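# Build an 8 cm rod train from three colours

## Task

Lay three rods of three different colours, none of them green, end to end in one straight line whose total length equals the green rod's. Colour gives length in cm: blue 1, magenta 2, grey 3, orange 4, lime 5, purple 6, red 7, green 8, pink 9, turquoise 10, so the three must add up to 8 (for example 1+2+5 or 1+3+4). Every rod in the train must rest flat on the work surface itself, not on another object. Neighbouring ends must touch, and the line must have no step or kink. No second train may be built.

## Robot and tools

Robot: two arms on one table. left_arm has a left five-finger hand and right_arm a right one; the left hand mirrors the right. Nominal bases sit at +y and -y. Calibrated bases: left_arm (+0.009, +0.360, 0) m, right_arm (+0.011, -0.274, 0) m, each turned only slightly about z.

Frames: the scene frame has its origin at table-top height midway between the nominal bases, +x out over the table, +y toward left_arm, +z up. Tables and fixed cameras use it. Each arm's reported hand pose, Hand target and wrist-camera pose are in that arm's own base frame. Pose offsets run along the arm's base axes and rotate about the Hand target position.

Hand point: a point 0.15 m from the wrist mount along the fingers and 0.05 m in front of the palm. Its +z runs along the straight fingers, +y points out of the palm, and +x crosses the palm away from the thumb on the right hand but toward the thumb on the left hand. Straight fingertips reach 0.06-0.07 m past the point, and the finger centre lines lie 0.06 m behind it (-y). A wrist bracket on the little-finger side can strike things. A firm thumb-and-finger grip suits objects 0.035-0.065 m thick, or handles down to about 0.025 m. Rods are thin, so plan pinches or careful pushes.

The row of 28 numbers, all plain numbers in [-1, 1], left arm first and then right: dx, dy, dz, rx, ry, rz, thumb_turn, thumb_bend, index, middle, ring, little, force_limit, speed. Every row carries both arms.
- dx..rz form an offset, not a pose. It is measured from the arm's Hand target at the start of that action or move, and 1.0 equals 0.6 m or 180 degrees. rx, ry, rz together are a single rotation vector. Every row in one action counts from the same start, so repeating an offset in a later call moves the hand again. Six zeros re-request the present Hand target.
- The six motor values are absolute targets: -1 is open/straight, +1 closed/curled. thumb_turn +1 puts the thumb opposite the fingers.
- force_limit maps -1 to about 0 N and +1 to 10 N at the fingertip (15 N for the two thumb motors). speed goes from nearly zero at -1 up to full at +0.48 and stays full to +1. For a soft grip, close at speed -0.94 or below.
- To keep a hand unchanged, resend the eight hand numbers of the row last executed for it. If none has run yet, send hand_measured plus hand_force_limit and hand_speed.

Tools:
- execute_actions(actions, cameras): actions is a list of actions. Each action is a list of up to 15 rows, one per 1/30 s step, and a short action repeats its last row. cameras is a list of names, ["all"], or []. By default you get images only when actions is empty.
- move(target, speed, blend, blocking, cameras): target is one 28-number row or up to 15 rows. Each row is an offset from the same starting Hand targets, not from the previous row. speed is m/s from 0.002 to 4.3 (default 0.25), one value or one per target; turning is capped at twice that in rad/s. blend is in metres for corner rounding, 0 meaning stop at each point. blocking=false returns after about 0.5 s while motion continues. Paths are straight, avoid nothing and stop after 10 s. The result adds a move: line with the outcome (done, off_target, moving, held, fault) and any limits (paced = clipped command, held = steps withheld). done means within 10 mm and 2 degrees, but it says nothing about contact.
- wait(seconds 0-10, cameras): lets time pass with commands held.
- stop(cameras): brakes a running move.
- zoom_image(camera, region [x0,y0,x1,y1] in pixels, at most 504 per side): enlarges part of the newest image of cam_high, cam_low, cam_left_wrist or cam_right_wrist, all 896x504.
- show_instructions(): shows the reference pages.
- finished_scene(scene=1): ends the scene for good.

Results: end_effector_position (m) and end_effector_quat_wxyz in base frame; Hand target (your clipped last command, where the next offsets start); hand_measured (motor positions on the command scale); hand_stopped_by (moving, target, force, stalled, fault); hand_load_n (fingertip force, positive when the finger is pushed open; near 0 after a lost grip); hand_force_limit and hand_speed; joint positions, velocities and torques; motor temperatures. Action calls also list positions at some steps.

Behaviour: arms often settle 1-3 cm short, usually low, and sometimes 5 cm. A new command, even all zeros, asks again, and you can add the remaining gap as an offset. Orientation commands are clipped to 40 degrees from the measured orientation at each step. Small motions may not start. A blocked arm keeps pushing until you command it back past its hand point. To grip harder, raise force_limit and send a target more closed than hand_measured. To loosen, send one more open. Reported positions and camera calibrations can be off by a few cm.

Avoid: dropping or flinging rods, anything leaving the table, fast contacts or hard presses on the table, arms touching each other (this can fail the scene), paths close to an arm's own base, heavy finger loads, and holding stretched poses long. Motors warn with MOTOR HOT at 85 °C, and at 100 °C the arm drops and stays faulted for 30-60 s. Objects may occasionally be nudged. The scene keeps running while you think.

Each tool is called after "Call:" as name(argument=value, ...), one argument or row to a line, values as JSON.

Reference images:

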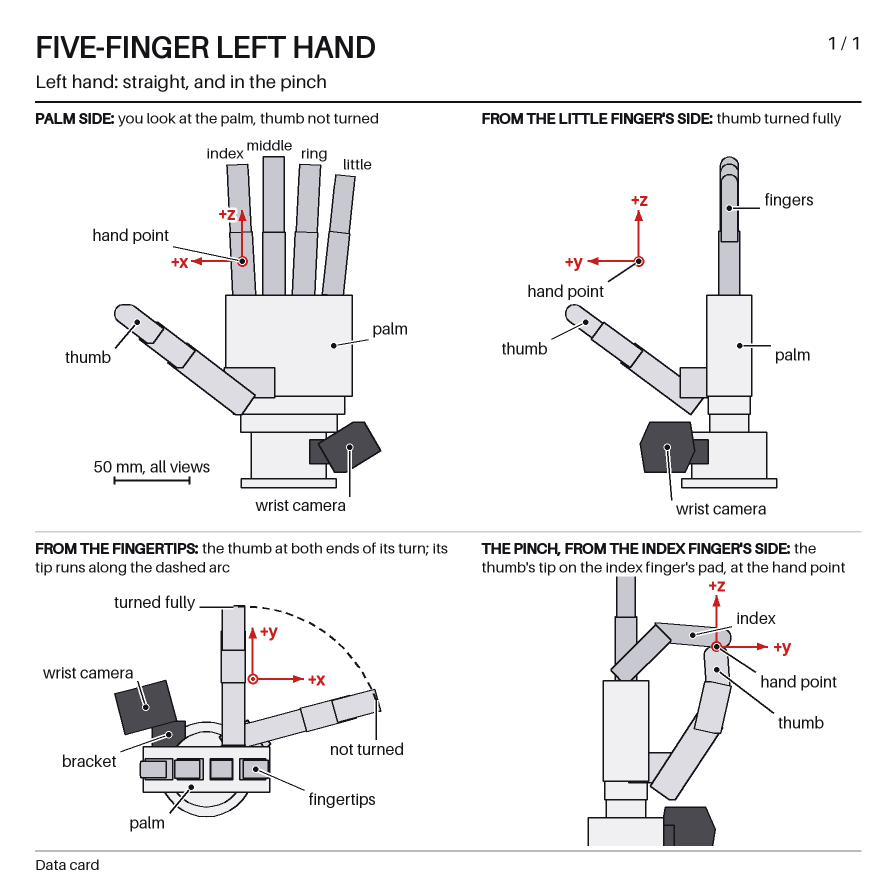

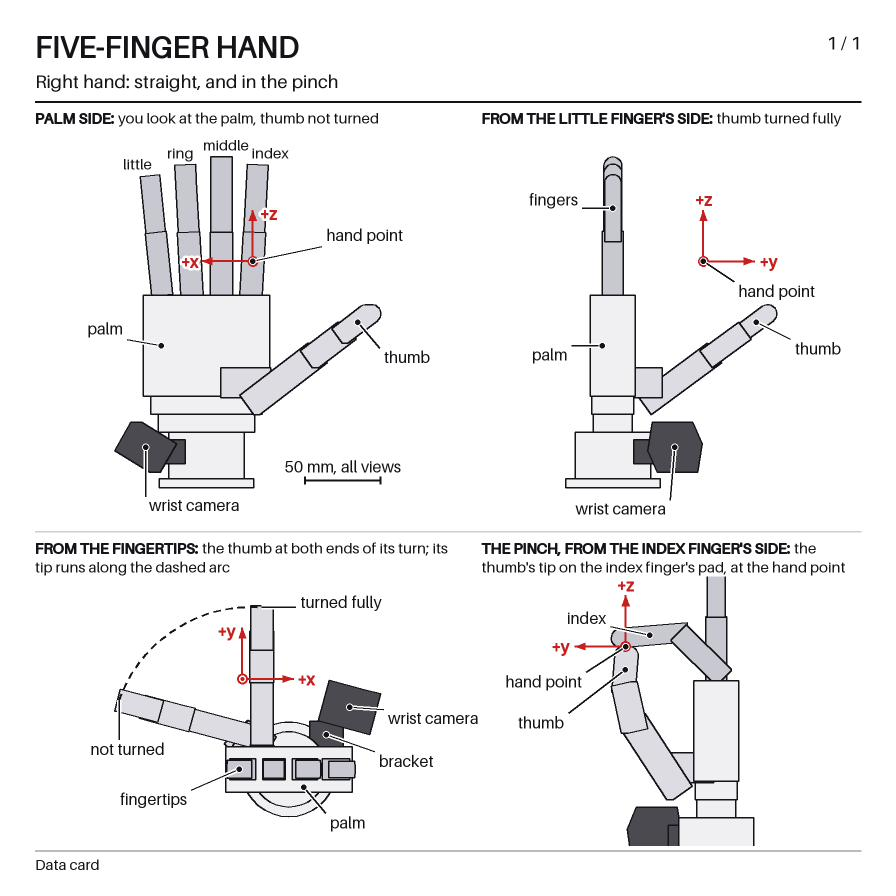

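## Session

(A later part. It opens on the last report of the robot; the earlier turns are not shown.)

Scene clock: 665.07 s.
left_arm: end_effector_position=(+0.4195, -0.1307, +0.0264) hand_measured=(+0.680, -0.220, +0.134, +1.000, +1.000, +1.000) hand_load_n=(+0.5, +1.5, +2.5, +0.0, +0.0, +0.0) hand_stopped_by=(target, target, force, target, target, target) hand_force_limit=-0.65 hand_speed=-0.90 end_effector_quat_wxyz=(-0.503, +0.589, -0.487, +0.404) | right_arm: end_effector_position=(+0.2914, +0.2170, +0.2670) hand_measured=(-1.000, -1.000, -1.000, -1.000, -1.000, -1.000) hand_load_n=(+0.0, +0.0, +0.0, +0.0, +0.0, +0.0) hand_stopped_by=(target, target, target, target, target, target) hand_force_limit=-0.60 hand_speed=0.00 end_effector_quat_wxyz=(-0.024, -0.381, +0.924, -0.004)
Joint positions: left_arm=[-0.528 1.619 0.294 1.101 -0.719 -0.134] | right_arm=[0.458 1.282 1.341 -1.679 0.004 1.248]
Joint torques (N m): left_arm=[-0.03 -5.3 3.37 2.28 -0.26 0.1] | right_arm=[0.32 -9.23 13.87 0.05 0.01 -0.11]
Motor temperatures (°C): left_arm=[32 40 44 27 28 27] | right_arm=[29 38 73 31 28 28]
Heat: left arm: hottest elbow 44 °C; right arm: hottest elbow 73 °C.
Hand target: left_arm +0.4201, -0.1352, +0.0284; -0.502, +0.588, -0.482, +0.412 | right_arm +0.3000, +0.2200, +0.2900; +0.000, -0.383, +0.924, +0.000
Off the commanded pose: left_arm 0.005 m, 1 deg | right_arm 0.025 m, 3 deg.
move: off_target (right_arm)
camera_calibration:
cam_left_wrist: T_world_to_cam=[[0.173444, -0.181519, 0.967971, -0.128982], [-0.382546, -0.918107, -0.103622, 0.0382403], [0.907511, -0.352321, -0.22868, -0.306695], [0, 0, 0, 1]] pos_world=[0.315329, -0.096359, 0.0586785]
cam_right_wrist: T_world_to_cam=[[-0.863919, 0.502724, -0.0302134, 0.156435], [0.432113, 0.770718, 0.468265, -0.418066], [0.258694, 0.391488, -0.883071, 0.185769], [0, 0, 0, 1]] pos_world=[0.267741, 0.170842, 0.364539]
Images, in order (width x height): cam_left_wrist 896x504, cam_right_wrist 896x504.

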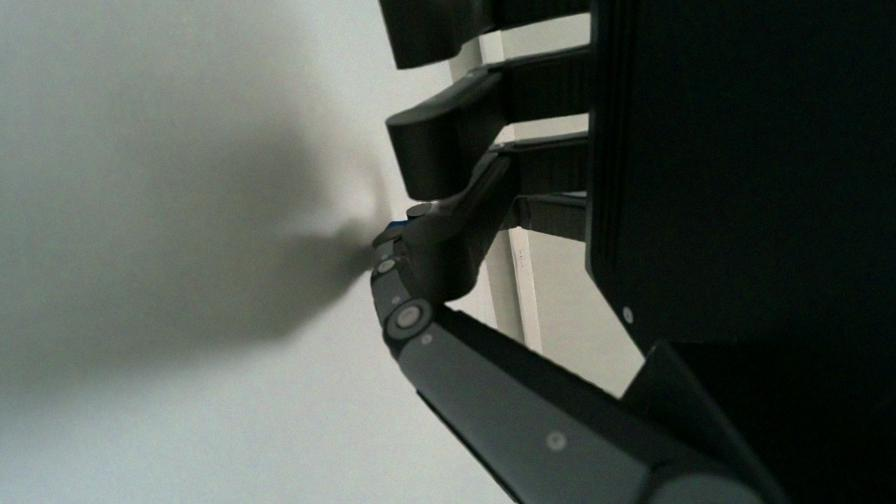

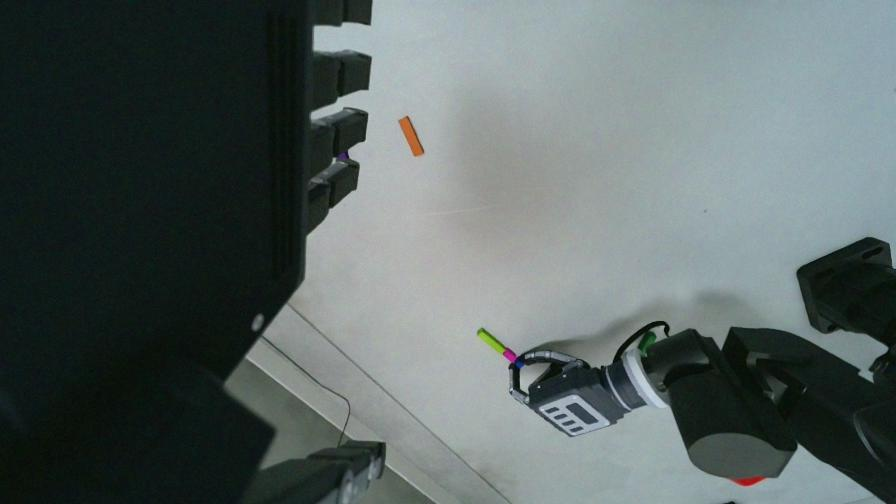

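Call:
move(
  target=[0.0, 0, -0.009, 0, 0, 0, 0.68, -0.22, 0.4, 1, 1, 1, -0.65, -0.9, 0, 0, 0, 0, 0, 0, -1, -1, -1, -1, -1, -1, -0.6, 0],
  speed=0.04,
  cameras=["cam_left_wrist", "cam_right_wrist"],
)

Call:
zoom_image(
  camera="cam_right_wrist",
  region=[480, 325, 550, 381],
)

Call:
zoom_image(
  camera="cam_left_wrist",
  region=[300, 160, 460, 320],
)

Scene clock: 668.67 s.
left_arm: end_effector_position=(+0.4198, -0.1309, +0.0224) hand_measured=(+0.680, -0.220, +0.134, +1.000, +1.000, +1.000) hand_load_n=(+0.0, +1.5, +2.5, +0.0, +0.0, +0.0) hand_stopped_by=(target, target, force, target, target, target) hand_force_limit=-0.65 hand_speed=-0.90 end_effector_quat_wxyz=(-0.504, +0.589, -0.485, +0.405) | right_arm: end_effector_position=(+0.2914, +0.2170, +0.2670) hand_measured=(-1.000, -1.000, -1.000, -1.000, -1.000, -1.000) hand_load_n=(+0.0, +0.0, +0.0, +0.0, +0.0, +0.0) hand_stopped_by=(target, target, target, target, target, target) hand_force_limit=-0.60 hand_speed=0.00 end_effector_quat_wxyz=(-0.024, -0.381, +0.924, -0.004)
Joint positions: left_arm=[-0.528 1.645 0.294 1.131 -0.72 -0.134] | right_arm=[0.458 1.282 1.341 -1.679 0.004 1.248]
Joint torques (N m): left_arm=[0.15 -4.84 3.15 2.26 -0.26 0.07] | right_arm=[0.26 -9.23 13.87 0.01 0.01 -0.1]
Motor temperatures (°C): left_arm=[32 40 43 27 28 27] | right_arm=[29 38 73 31 28 28]
Heat: left arm: hottest elbow 43 °C; right arm: hottest elbow 73 °C.
Hand target: left_arm +0.4201, -0.1352, +0.0228; -0.502, +0.588, -0.482, +0.412 | right_arm +0.3000, +0.2200, +0.2900; +0.000, -0.383, +0.924, +0.000
Off the commanded pose: left_arm 0.004 m, 1 deg | right_arm 0.025 m, 3 deg.
move: off_target (right_arm)
camera_calibration:
cam_left_wrist: T_world_to_cam=[[0.170557, -0.179919, 0.968782, -0.123765], [-0.381927, -0.918399, -0.103323, 0.0374357], [0.908318, -0.352381, -0.225355, -0.308396], [0, 0, 0, 1]] pos_world=[0.315528, -0.0965595, 0.0542703]
cam_right_wrist: T_world_to_cam=[[-0.863919, 0.502724, -0.0302134, 0.156435], [0.432113, 0.770718, 0.468265, -0.418066], [0.258694, 0.391488, -0.883071, 0.185769], [0, 0, 0, 1]] pos_world=[0.267741, 0.170842, 0.364539]
Images, in order (width x height): cam_left_wrist 896x504, cam_right_wrist 896x504.

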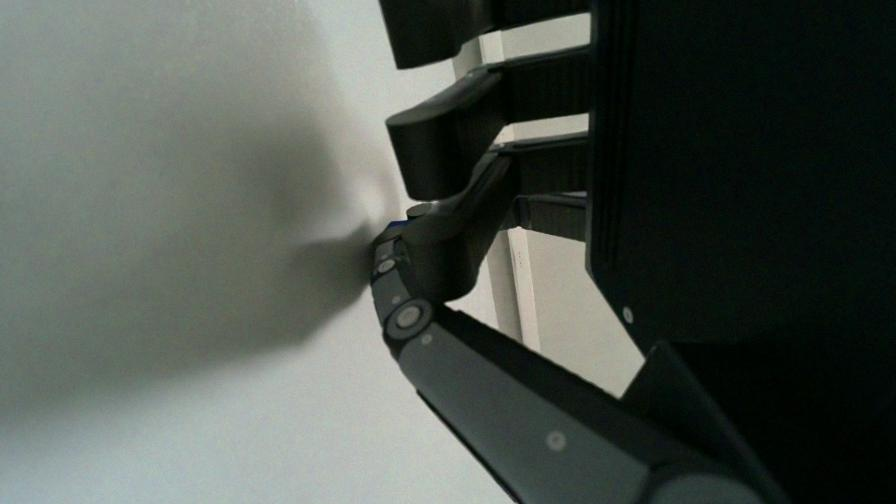

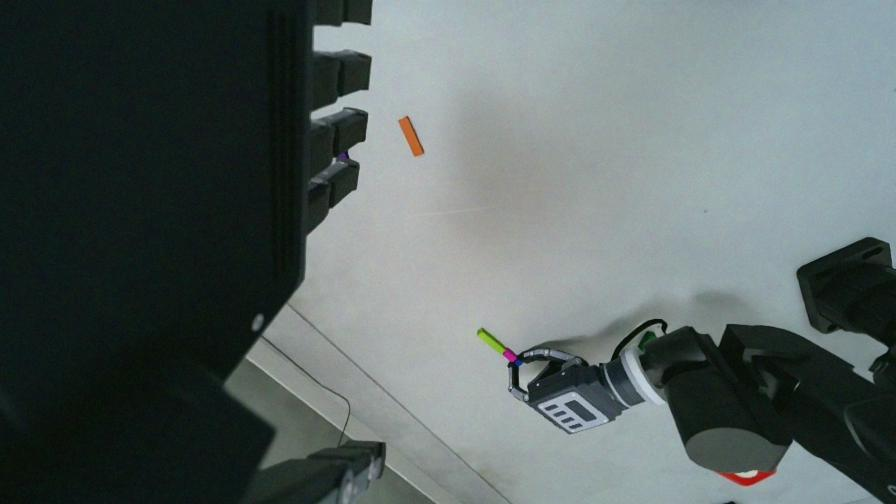

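Scaled by 7.200 from the camera's 896x504 image, which has a finer 1280x720 frame.

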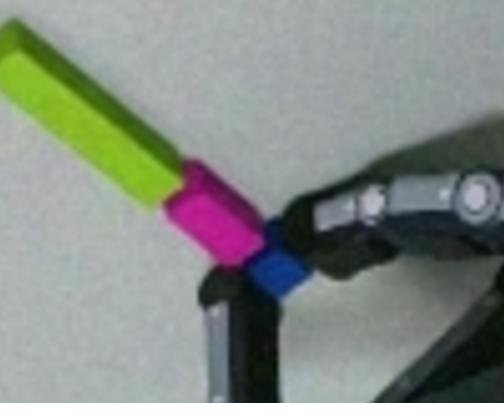

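Scaled by 3.150 from the camera's 896x504 image, which has a finer 1280x720 frame.

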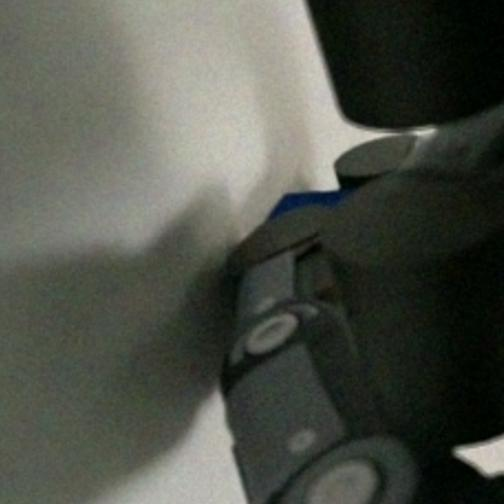

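Call:
move(
  target=[0.0, 0, 0, 0, 0, 0, 0.68, -0.22, -0.15, 1, 1, 1, -0.65, -0.92, 0, 0, 0, 0, 0, 0, -1, -1, -1, -1, -1, -1, -0.6, 0],
  speed=0.04,
  cameras=["cam_left_wrist", "cam_right_wrist"],
)

Call:
zoom_image(
  camera="cam_right_wrist",
  region=[480, 325, 550, 381],
)

Call:
zoom_image(
  camera="cam_left_wrist",
  region=[300, 160, 460, 320],
)

Scene clock: 674.63 s.
left_arm: end_effector_position=(+0.4198, -0.1309, +0.0224) hand_measured=(+0.680, -0.220, -0.150, +1.000, +1.000, +1.000) hand_load_n=(+0.0, +0.0, +0.0, +0.0, +0.0, +0.0) hand_stopped_by=(target, target, target, target, target, target) hand_force_limit=-0.65 hand_speed=-0.92 end_effector_quat_wxyz=(-0.504, +0.589, -0.485, +0.405) | right_arm: end_effector_position=(+0.2914, +0.2170, +0.2670) hand_measured=(-1.000, -1.000, -1.000, -1.000, -1.000, -1.000) hand_load_n=(+0.0, +0.0, +0.0, +0.0, +0.0, +0.0) hand_stopped_by=(target, target, target, target, target, target) hand_force_limit=-0.60 hand_speed=0.00 end_effector_quat_wxyz=(-0.024, -0.381, +0.924, -0.004)
Joint positions: left_arm=[-0.528 1.645 0.294 1.131 -0.72 -0.134] | right_arm=[0.458 1.282 1.341 -1.679 0.004 1.248]
Joint torques (N m): left_arm=[0.09 -4.95 3.25 2.28 -0.26 0.1] | right_arm=[0.32 -9.17 13.89 0.03 0 -0.1]
Motor temperatures (°C): left_arm=[32 39 43 27 28 27] | right_arm=[29 38 73 31 28 28]
Heat: left arm: hottest elbow 43 °C; right arm: hottest elbow 73 °C.
Hand target: left_arm +0.4201, -0.1352, +0.0228; -0.502, +0.588, -0.482, +0.412 | right_arm +0.3000, +0.2200, +0.2900; +0.000, -0.383, +0.924, +0.000
Off the commanded pose: left_arm 0.004 m, 1 deg | right_arm 0.025 m, 3 deg.
move: off_target (right_arm)
camera_calibration:
cam_left_wrist: T_world_to_cam=[[0.170557, -0.179919, 0.968782, -0.123765], [-0.381927, -0.918399, -0.103323, 0.0374357], [0.908318, -0.352381, -0.225355, -0.308396], [0, 0, 0, 1]] pos_world=[0.315528, -0.0965595, 0.0542703]
cam_right_wrist: T_world_to_cam=[[-0.863919, 0.502724, -0.0302134, 0.156435], [0.432113, 0.770718, 0.468265, -0.418066], [0.258694, 0.391488, -0.883071, 0.185769], [0, 0, 0, 1]] pos_world=[0.267741, 0.170842, 0.364539]
Images, in order (width x height): cam_left_wrist 896x504, cam_right_wrist 896x504.

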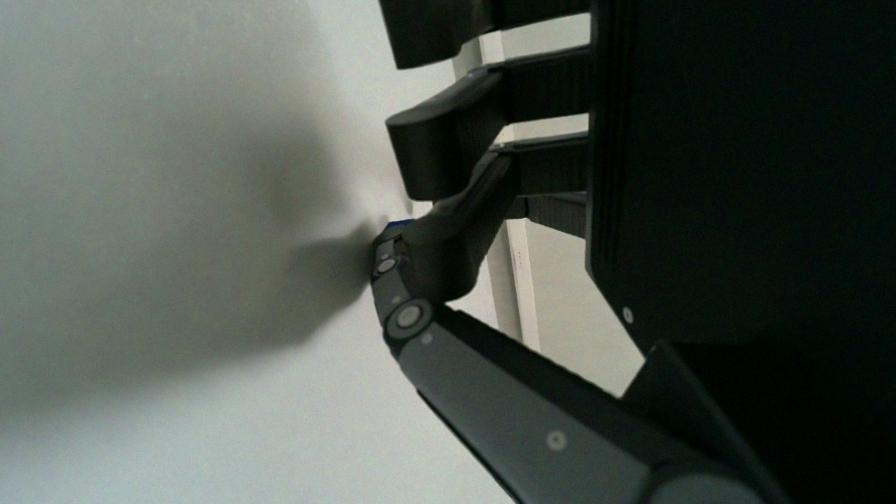

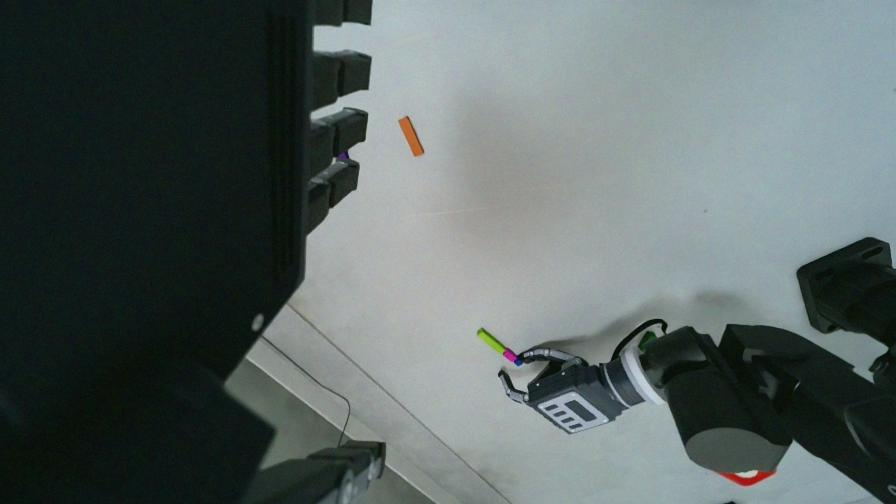

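Scaled by 7.200 from the camera's 896x504 image, which has a finer 1280x720 frame.

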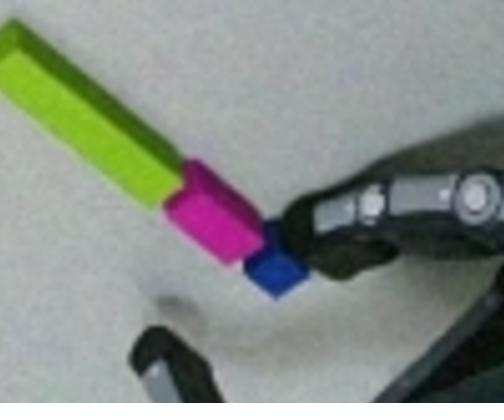

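Scaled by 3.150 from the camera's 896x504 image, which has a finer 1280x720 frame.

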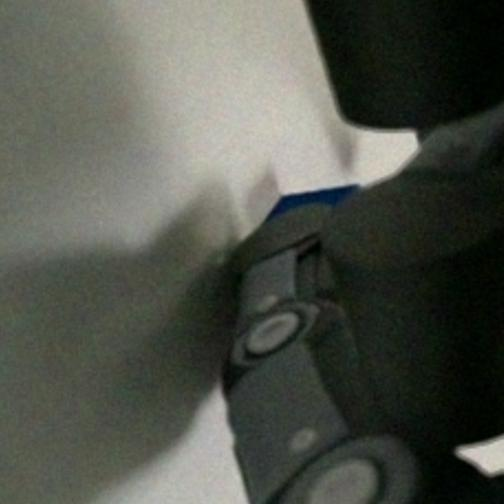

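Call:
move(
  target=[
    [0.0, 0, 0.13, 0, 0, 0, 0.68, -0.22, -0.15, 1, 1, 1, -0.65, -0.92, 0, 0, 0, 0, 0, 0, -1, -1, -1, -1, -1, -1, -0.6, 0],
    [-0.13, 0.17, 0.2, 0, 0, 0, 0.68, -0.22, -0.15, 1, 1, 1, -0.65, -0.92, 0, 0, 0, 0, 0, 0, -1, -1, -1, -1, -1, -1, -0.6, 0],
  ],
  speed=0.15,
  cameras=["cam_left_wrist", "cam_right_wrist"],
)

Call:
zoom_image(
  camera="cam_right_wrist",
  region=[470, 320, 540, 376],
)

Call:
zoom_image(
  camera="cam_left_wrist",
  region=[200, 200, 420, 420],
)

Scene clock: 680.30 s.
left_arm: end_effector_position=(+0.3420, -0.0345, +0.1443) hand_measured=(+0.680, -0.220, -0.150, +1.000, +1.000, +1.000) hand_load_n=(+0.5, +0.0, +0.0, +0.0, +0.0, +0.0) hand_stopped_by=(target, target, target, target, target, target) hand_force_limit=-0.65 hand_speed=-0.92 end_effector_quat_wxyz=(-0.502, +0.588, -0.477, +0.418) | right_arm: end_effector_position=(+0.2914, +0.2170, +0.2670) hand_measured=(-1.000, -1.000, -1.000, -1.000, -1.000, -1.000) hand_load_n=(+0.0, +0.0, +0.0, +0.0, +0.0, +0.0) hand_stopped_by=(target, target, target, target, target, target) hand_force_limit=-0.60 hand_speed=0.00 end_effector_quat_wxyz=(-0.024, -0.381, +0.924, -0.004)
Joint positions: left_arm=[-0.243 0.541 0.167 0.211 -0.434 -0.082] | right_arm=[0.458 1.282 1.341 -1.679 0.004 1.248]
Joint torques (N m): left_arm=[0.85 2.08 9.14 1.26 0.11 0.29] | right_arm=[0.32 -9.17 13.9 0.03 0.01 -0.1]
Motor temperatures (°C): left_arm=[32 39 43 27 28 27] | right_arm=[29 38 74 31 28 28]
Heat: left arm: hottest elbow 43 °C; right arm: hottest elbow 74 °C.
Hand target: left_arm +0.3420, -0.0333, +0.1428; -0.502, +0.588, -0.482, +0.412 | right_arm +0.3000, +0.2200, +0.2900; +0.000, -0.383, +0.924, +0.000
Off the commanded pose: left_arm 0.002 m, 1 deg | right_arm 0.025 m, 3 deg.
move: off_target (right_arm)
camera_calibration:
cam_left_wrist: T_world_to_cam=[[0.14871, -0.160034, 0.975845, -0.204144], [-0.383308, -0.918997, -0.0922988, 0.107791], [0.91157, -0.360323, -0.198007, -0.181616], [0, 0, 0, 1]] pos_world=[0.237232, 0.000949132, 0.173201]
cam_right_wrist: T_world_to_cam=[[-0.863919, 0.502724, -0.0302134, 0.156435], [0.432113, 0.770718, 0.468265, -0.418066], [0.258694, 0.391488, -0.883071, 0.185769], [0, 0, 0, 1]] pos_world=[0.267741, 0.170842, 0.364539]
Images, in order (width x height): cam_left_wrist 896x504, cam_right_wrist 896x504.

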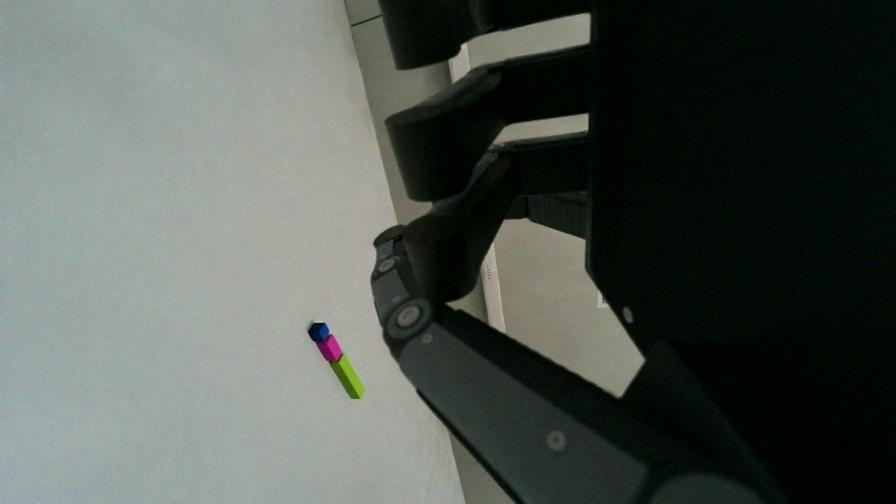

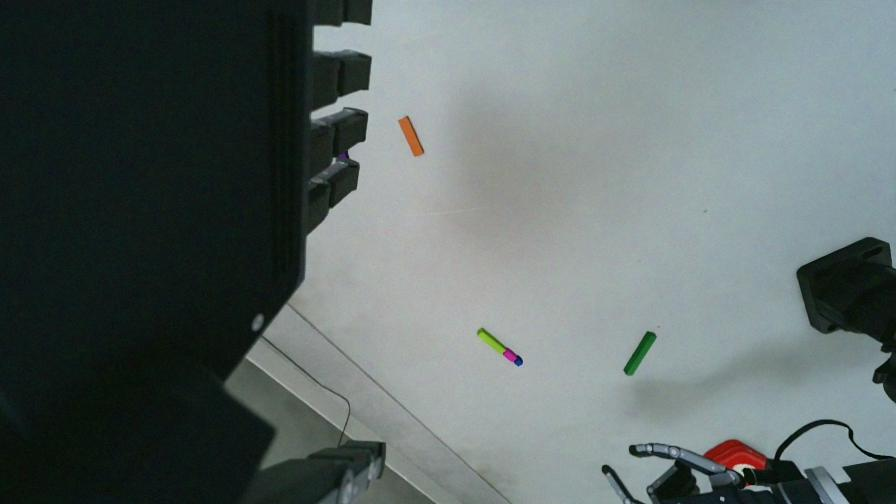

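Scaled by 7.200 from the camera's 896x504 image, which has a finer 1280x720 frame.

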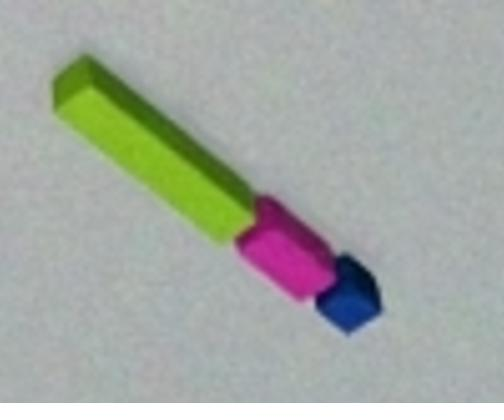

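Scaled by 2.291 from the camera's 896x504 image, which has a finer 1280x720 frame.

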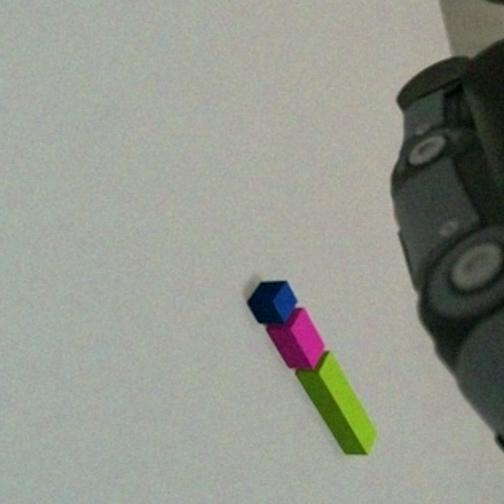

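Call:
move(
  target=[0.1023, -0.1237, -0.05, 0, 0, 0, 1, 0.6, 0.15, 1, 1, 1, -0.65, -0.5, 0, 0, 0, 0, 0, 0, -1, -1, -1, -1, -1, -1, -0.6, 0],
  speed=0.15,
  cameras=["cam_right_wrist"],
)

Call:
zoom_image(
  camera="cam_right_wrist",
  region=[460, 310, 600, 430],
)

Scene clock: 704.93 s.
left_arm: end_effector_position=(+0.3902, -0.0994, +0.0948) hand_measured=(+0.770, -0.108, +0.150, +1.000, +1.000, +1.000) hand_load_n=(+10.5, +2.5, +0.0, -1.0, +0.0, +0.0) hand_stopped_by=(force, force, target, target, target, target) hand_force_limit=-0.65 hand_speed=-0.50 end_effector_quat_wxyz=(-0.499, +0.590, -0.499, +0.393) | right_arm: end_effector_position=(+0.2914, +0.2170, +0.2670) hand_measured=(-1.000, -1.000, -1.000, -1.000, -1.000, -1.000) hand_load_n=(+0.0, +0.0, +0.0, +0.0, +0.0, +0.0) hand_stopped_by=(target, target, target, target, target, target) hand_force_limit=-0.60 hand_speed=0.00 end_effector_quat_wxyz=(-0.024, -0.381, +0.924, -0.004)
Joint positions: left_arm=[-0.471 1.109 0.25 0.613 -0.658 -0.117] | right_arm=[0.458 1.282 1.341 -1.679 0.004 1.248]
Joint torques (N m): left_arm=[0.67 -2.26 9.05 2.32 -0.28 0.07] | right_arm=[0.26 -9.11 13.9 0.03 0 -0.1]
Motor temperatures (°C): left_arm=[32 38 47 27 27 27] | right_arm=[29 38 74 31 28 28]
Heat: left arm: hottest elbow 47 °C; right arm: hottest elbow 74 °C.
Hand target: left_arm +0.4034, -0.1073, +0.1129; -0.502, +0.588, -0.482, +0.412 | right_arm +0.3000, +0.2200, +0.2900; +0.000, -0.383, +0.924, +0.000
Off the commanded pose: left_arm 0.024 m, 3 deg | right_arm 0.025 m, 3 deg.
move: off_target (left_arm, right_arm)
camera_calibration:
cam_right_wrist: T_world_to_cam=[[-0.863919, 0.502724, -0.0302134, 0.156435], [0.432113, 0.770718, 0.468265, -0.418066], [0.258694, 0.391488, -0.883071, 0.185769], [0, 0, 0, 1]] pos_world=[0.267741, 0.170842, 0.364539]
Images, in order (width x height): cam_right_wrist 896x504.

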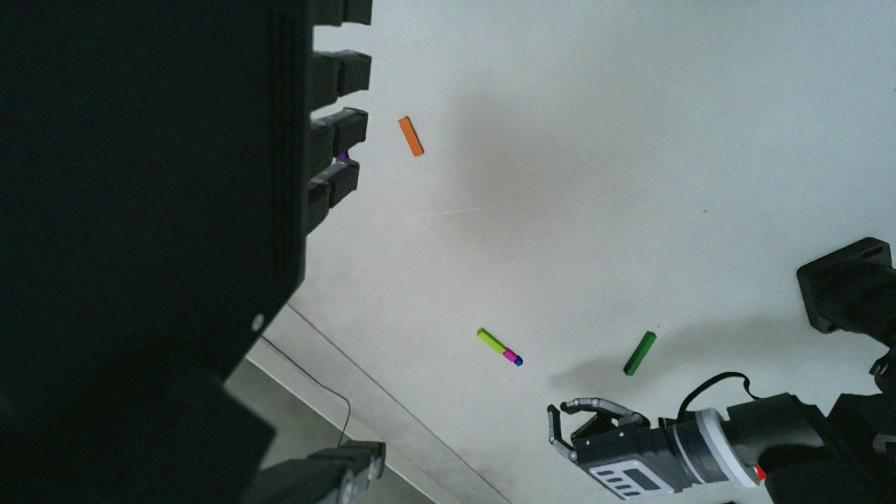

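Scaled by 3.600 from the camera's 896x504 image, which has a finer 1280x720 frame.

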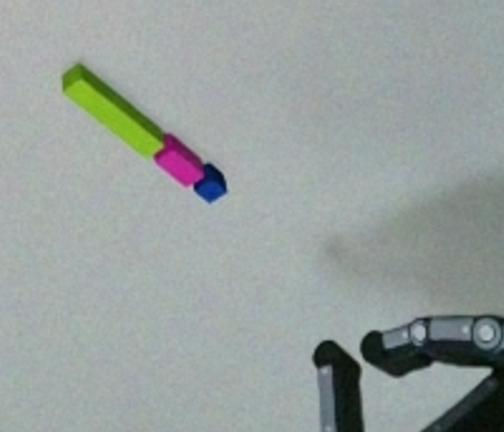

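Call:
move(
  target=[
    [0, 0, 0, 0, 0, 0, 0.6, -0.2, 0.15, 1, 1, 1, -0.65, -0.5, 0, 0, 0, 0, 0, 0, -1, -1, -1, -1, -1, -1, -0.6, 0],
    [0, 0, 0, 0, 0, 0, 0.6, 0.2, 0.15, 1, 1, 1, -0.75, -0.85, 0, 0, 0, 0, 0, 0, -1, -1, -1, -1, -1, -1, -0.6, 0],
  ],
  speed=0.15,
  cameras=["cam_right_wrist"],
)

Call:
zoom_image(
  camera="cam_right_wrist",
  region=[460, 310, 600, 430],
)

Scene clock: 714.17 s.
left_arm: end_effector_position=(+0.3902, -0.0994, +0.0948) hand_measured=(+0.600, +0.200, +0.150, +1.000, +1.000, +1.000) hand_load_n=(+0.0, +0.0, +0.0, +0.0, +0.0, +0.0) hand_stopped_by=(target, target, target, target, target, target) hand_force_limit=-0.75 hand_speed=-0.85 end_effector_quat_wxyz=(-0.499, +0.590, -0.499, +0.393) | right_arm: end_effector_position=(+0.2914, +0.2170, +0.2670) hand_measured=(-1.000, -1.000, -1.000, -1.000, -1.000, -1.000) hand_load_n=(+0.0, +0.0, +0.0, +0.0, -0.5, +0.0) hand_stopped_by=(target, target, target, target, target, target) hand_force_limit=-0.60 hand_speed=0.00 end_effector_quat_wxyz=(-0.024, -0.381, +0.924, -0.004)
Joint positions: left_arm=[-0.471 1.109 0.25 0.613 -0.659 -0.117] | right_arm=[0.458 1.282 1.341 -1.679 0.004 1.248]
Joint torques (N m): left_arm=[0.21 -2.02 9.03 2.33 -0.28 0.06] | right_arm=[0.21 -9.11 13.9 0.05 0 -0.11]
Motor temperatures (°C): left_arm=[32 38 47 27 27 27] | right_arm=[29 38 75 31 28 28]
Heat: left arm: hottest elbow 47 °C; right arm: hottest elbow 75 °C.
Hand target: left_arm +0.4034, -0.1073, +0.1129; -0.502, +0.588, -0.482, +0.412 | right_arm +0.3000, +0.2200, +0.2900; +0.000, -0.383, +0.924, +0.000
Off the commanded pose: left_arm 0.024 m, 3 deg | right_arm 0.025 m, 3 deg.
move: off_target (left_arm, right_arm); target 2's new numbers were sent with left_arm's hand 0.024 m and 3 deg from that target
camera_calibration:
cam_right_wrist: T_world_to_cam=[[-0.863919, 0.502724, -0.0302134, 0.156435], [0.432113, 0.770718, 0.468265, -0.418066], [0.258694, 0.391488, -0.883071, 0.185769], [0, 0, 0, 1]] pos_world=[0.267741, 0.170842, 0.364539]
Images, in order (width x height): cam_right_wrist 896x504.

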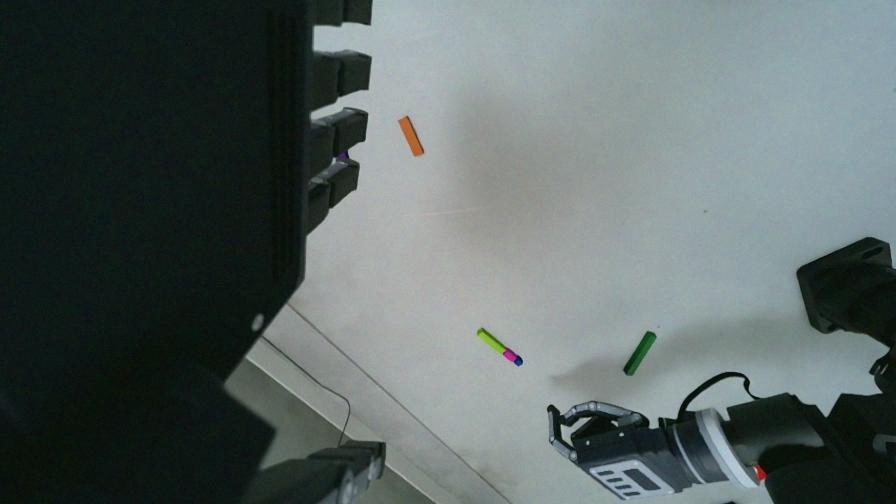

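Scaled by 3.600 from the camera's 896x504 image, which has a finer 1280x720 frame.

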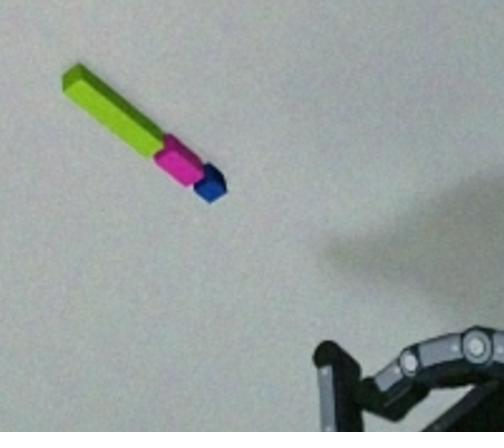

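Call:
move(
  target=[0.003, 0.0, -0.112, 0, 0, 0, 0.6, 0.2, 0.15, 1, 1, 1, -0.75, -0.85, 0, 0, 0, 0, 0, 0, -1, -1, -1, -1, -1, -1, -0.6, 0],
  speed=0.1,
  cameras=["cam_left_wrist", "cam_right_wrist"],
)

Call:
zoom_image(
  camera="cam_right_wrist",
  region=[460, 310, 600, 430],
)

Scene clock: 717.83 s.
left_arm: end_effector_position=(+0.4039, -0.1065, +0.0422) hand_measured=(+0.600, +0.200, +0.150, +1.000, +1.000, +1.000) hand_load_n=(+0.0, +0.0, +0.0, +0.0, +0.0, +0.5) hand_stopped_by=(target, target, target, target, target, target) hand_force_limit=-0.75 hand_speed=-0.85 end_effector_quat_wxyz=(-0.502, +0.588, -0.488, +0.405) | right_arm: end_effector_position=(+0.2914, +0.2170, +0.2670) hand_measured=(-1.000, -1.000, -1.000, -1.000, -1.000, -1.000) hand_load_n=(+0.0, -0.5, +0.0, +0.0, +0.0, +0.0) hand_stopped_by=(target, target, target, target, target, target) hand_force_limit=-0.60 hand_speed=0.00 end_effector_quat_wxyz=(-0.024, -0.381, +0.924, -0.004)
Joint positions: left_arm=[-0.471 1.482 0.229 1.038 -0.659 -0.119] | right_arm=[0.458 1.282 1.341 -1.679 0.004 1.248]
Joint torques (N m): left_arm=[0.73 -4.07 3.81 2.24 -0.11 0.11] | right_arm=[0.21 -9.17 13.89 0.05 0 -0.11]
Motor temperatures (°C): left_arm=[32 38 47 27 27 27] | right_arm=[29 38 75 31 28 28]
Heat: left arm: hottest elbow 47 °C; right arm: hottest elbow 75 °C.
Hand target: left_arm +0.4052, -0.1073, +0.0457; -0.502, +0.588, -0.482, +0.412 | right_arm +0.3000, +0.2200, +0.2900; +0.000, -0.383, +0.924, +0.000
Off the commanded pose: left_arm 0.004 m, 1 deg | right_arm 0.025 m, 3 deg.
move: off_target (right_arm)
camera_calibration:
cam_left_wrist: T_world_to_cam=[[0.174652, -0.181353, 0.967785, -0.137635], [-0.387262, -0.91633, -0.101824, 0.0581952], [0.905276, -0.357002, -0.23027, -0.27987], [0, 0, 0, 1]] pos_world=[0.299934, -0.0715488, 0.0746817]
cam_right_wrist: T_world_to_cam=[[-0.863919, 0.502724, -0.0302134, 0.156435], [0.432113, 0.770718, 0.468265, -0.418066], [0.258694, 0.391488, -0.883071, 0.185769], [0, 0, 0, 1]] pos_world=[0.267741, 0.170842, 0.364539]
Images, in order (width x height): cam_left_wrist 896x504, cam_right_wrist 896x504.

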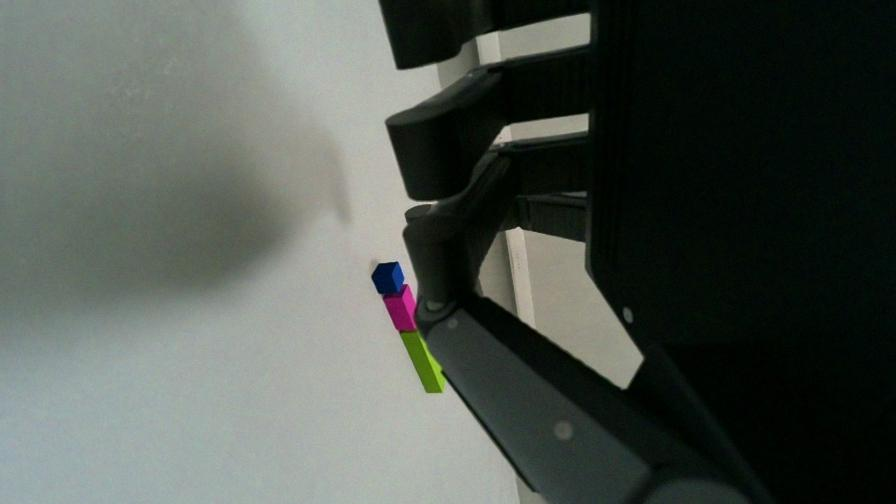

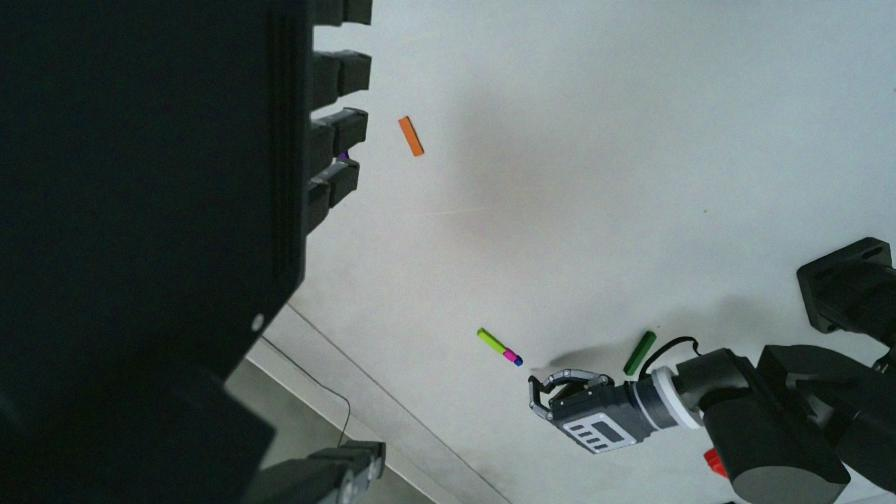

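Scaled by 3.600 from the camera's 896x504 image, which has a finer 1280x720 frame.

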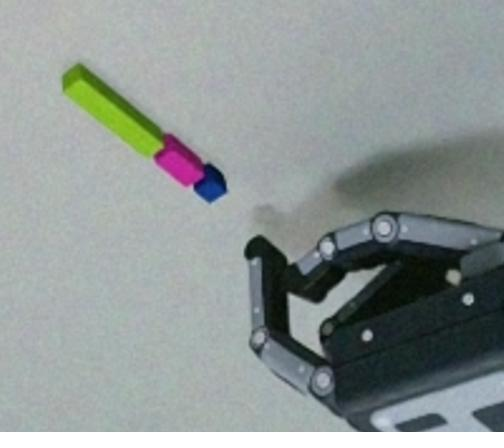

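Call:
move(
  target=[0.0, 0.0, -0.0412, 0, 0, 0, 0.6, 0.2, 0.15, 1, 1, 1, -0.75, -0.85, 0, 0, 0, 0, 0, 0, -1, -1, -1, -1, -1, -1, -0.6, 0],
  speed=0.08,
  cameras=["cam_left_wrist", "cam_right_wrist"],
)

Call:
zoom_image(
  camera="cam_right_wrist",
  region=[460, 310, 560, 390],
)

Call:
zoom_image(
  camera="cam_left_wrist",
  region=[320, 160, 480, 320],
)

Scene clock: 744.20 s.
left_arm: end_effector_position=(+0.4057, -0.1074, +0.0199) hand_measured=(+0.600, +0.200, +0.150, +1.000, +1.000, +1.000) hand_load_n=(+0.0, +0.0, +0.0, +0.0, +0.0, +0.0) hand_stopped_by=(target, target, target, target, target, target) hand_force_limit=-0.75 hand_speed=-0.85 end_effector_quat_wxyz=(-0.502, +0.588, -0.486, +0.407) | right_arm: end_effector_position=(+0.2914, +0.2170, +0.2670) hand_measured=(-1.000, -1.000, -1.000, -1.000, -1.000, -1.000) hand_load_n=(+0.0, +0.0, +0.0, +0.5, +0.0, +0.0) hand_stopped_by=(target, target, target, target, target, target) hand_force_limit=-0.60 hand_speed=0.00 end_effector_quat_wxyz=(-0.024, -0.381, +0.924, -0.004)
Joint positions: left_arm=[-0.471 1.638 0.229 1.2 -0.659 -0.119] | right_arm=[0.458 1.282 1.341 -1.679 0.004 1.248]
Joint torques (N m): left_arm=[0.56 -4.78 2.43 2.33 -0.11 0.1] | right_arm=[0.21 -9.17 13.9 0.03 0 -0.1]
Motor temperatures (°C): left_arm=[32 37 43 27 27 27] | right_arm=[29 38 75 31 28 28]
Heat: left arm: hottest elbow 43 °C; right arm: hottest elbow 75 °C.
Hand target: left_arm +0.4052, -0.1073, +0.0210; -0.502, +0.588, -0.482, +0.412 | right_arm +0.3000, +0.2200, +0.2900; +0.000, -0.383, +0.924, +0.000
Off the commanded pose: left_arm 0.001 m, 1 deg | right_arm 0.025 m, 3 deg.
move: off_target (right_arm)
camera_calibration:
cam_left_wrist: T_world_to_cam=[[0.168784, -0.178332, 0.969386, -0.11388], [-0.386626, -0.916655, -0.101314, 0.0554966], [0.90666, -0.35769, -0.223665, -0.287711], [0, 0, 0, 1]] pos_world=[0.301534, -0.0723486, 0.0516656]
cam_right_wrist: T_world_to_cam=[[-0.863919, 0.502724, -0.0302134, 0.156435], [0.432113, 0.770718, 0.468265, -0.418066], [0.258694, 0.391488, -0.883071, 0.185769], [0, 0, 0, 1]] pos_world=[0.267741, 0.170842, 0.364539]
Images, in order (width x height): cam_left_wrist 896x504, cam_right_wrist 896x504.

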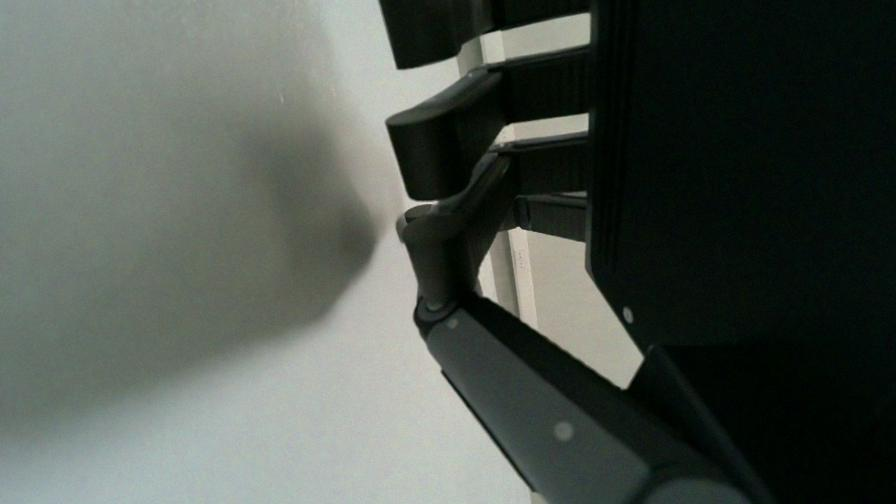

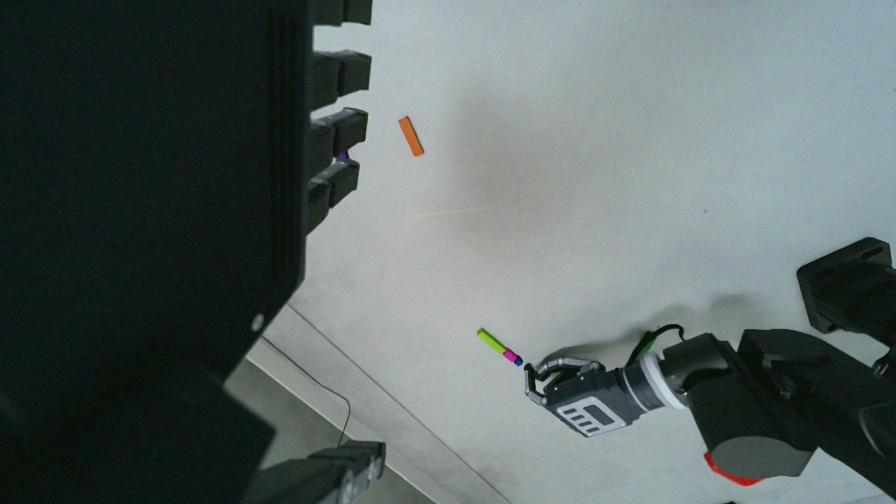

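Scaled by 5.040 from the camera's 896x504 image, which has a finer 1280x720 frame.

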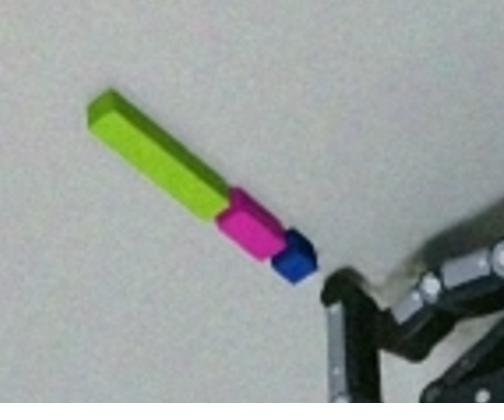

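Scaled by 3.150 from the camera's 896x504 image, which has a finer 1280x720 frame.

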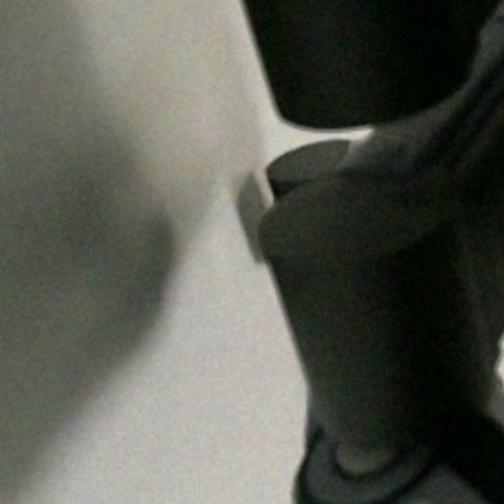

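Call:
move(
  target=[0.0039, -0.0196, 0, 0, 0, 0, 0.6, 0.2, 0.15, 1, 1, 1, -0.75, -0.85, 0, 0, 0, 0, 0, 0, -1, -1, -1, -1, -1, -1, -0.6, 0],
  speed=0.03,
  cameras=["cam_right_wrist"],
)

Call:
zoom_image(
  camera="cam_right_wrist",
  region=[460, 310, 560, 390],
)

Scene clock: 760.17 s.
left_arm: end_effector_position=(+0.4025, -0.1133, +0.0204) hand_measured=(+0.600, +0.200, +0.150, +1.000, +1.000, +1.000) hand_load_n=(+0.0, +0.0, +0.0, +0.0, +0.0, +0.0) hand_stopped_by=(target, target, target, target, target, target) hand_force_limit=-0.75 hand_speed=-0.85 end_effector_quat_wxyz=(-0.504, +0.587, -0.485, +0.407) | right_arm: end_effector_position=(+0.2914, +0.2170, +0.2670) hand_measured=(-1.000, -1.000, -1.000, -1.000, -1.000, -1.000) hand_load_n=(+0.0, +0.0, +0.0, +0.0, +0.0, +0.0) hand_stopped_by=(target, target, target, target, target, target) hand_force_limit=-0.60 hand_speed=0.00 end_effector_quat_wxyz=(-0.024, -0.381, +0.924, -0.004)
Joint positions: left_arm=[-0.501 1.638 0.229 1.2 -0.691 -0.125] | right_arm=[0.458 1.282 1.341 -1.679 0.004 1.248]
Joint torques (N m): left_arm=[0.21 -4.48 4 1.51 -0.26 0.09] | right_arm=[0.26 -9.29 13.87 0.05 0.01 -0.1]
Motor temperatures (°C): left_arm=[32 37 42 27 27 27] | right_arm=[29 38 76 31 28 28]
Heat: left arm: hottest elbow 42 °C; right arm: hottest elbow 76 °C.
Hand target: left_arm +0.4075, -0.1192, +0.0209; -0.502, +0.588, -0.482, +0.412 | right_arm +0.3000, +0.2200, +0.2900; +0.000, -0.383, +0.924, +0.000
Off the commanded pose: left_arm 0.008 m, 1 deg | right_arm 0.025 m, 3 deg.
move: off_target (right_arm)
camera_calibration:
cam_right_wrist: T_world_to_cam=[[-0.863919, 0.502724, -0.0302134, 0.156435], [0.432113, 0.770718, 0.468265, -0.418066], [0.258694, 0.391488, -0.883071, 0.185769], [0, 0, 0, 1]] pos_world=[0.267741, 0.170842, 0.364539]
Images, in order (width x height): cam_right_wrist 896x504.

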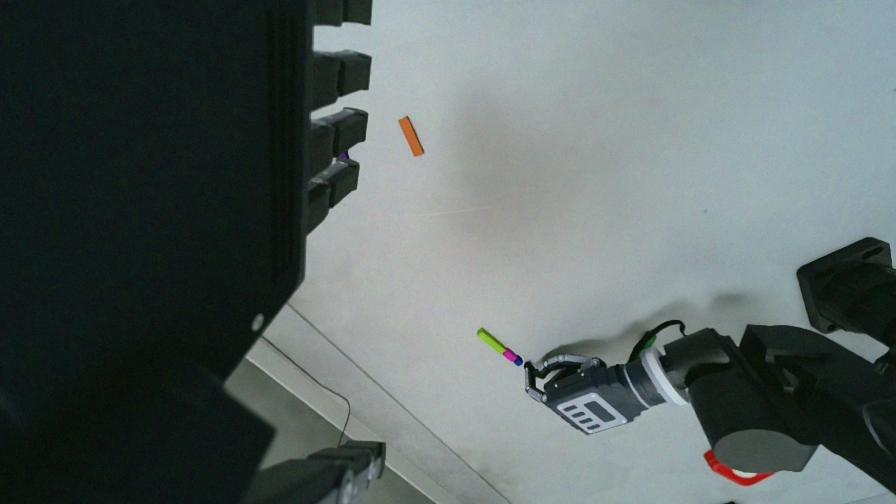

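Scaled by 5.040 from the camera's 896x504 image, which has a finer 1280x720 frame.

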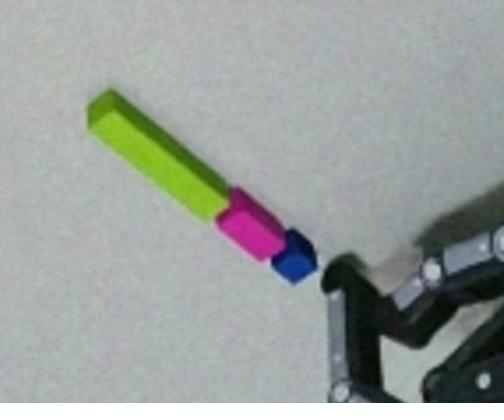

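Call:
zoom_image(
  camera="cam_right_wrist",
  region=[472, 322, 532, 372],
)

Scaled by 8.400 from the camera's 896x504 image, which has a finer 1280x720 frame.

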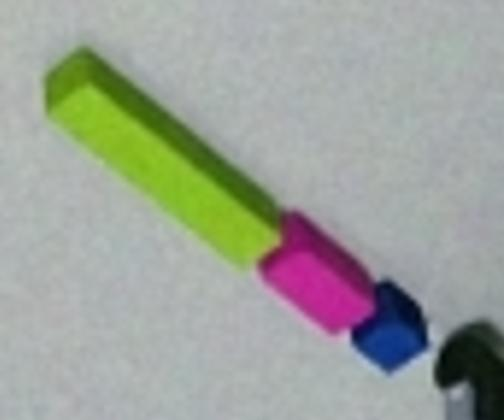

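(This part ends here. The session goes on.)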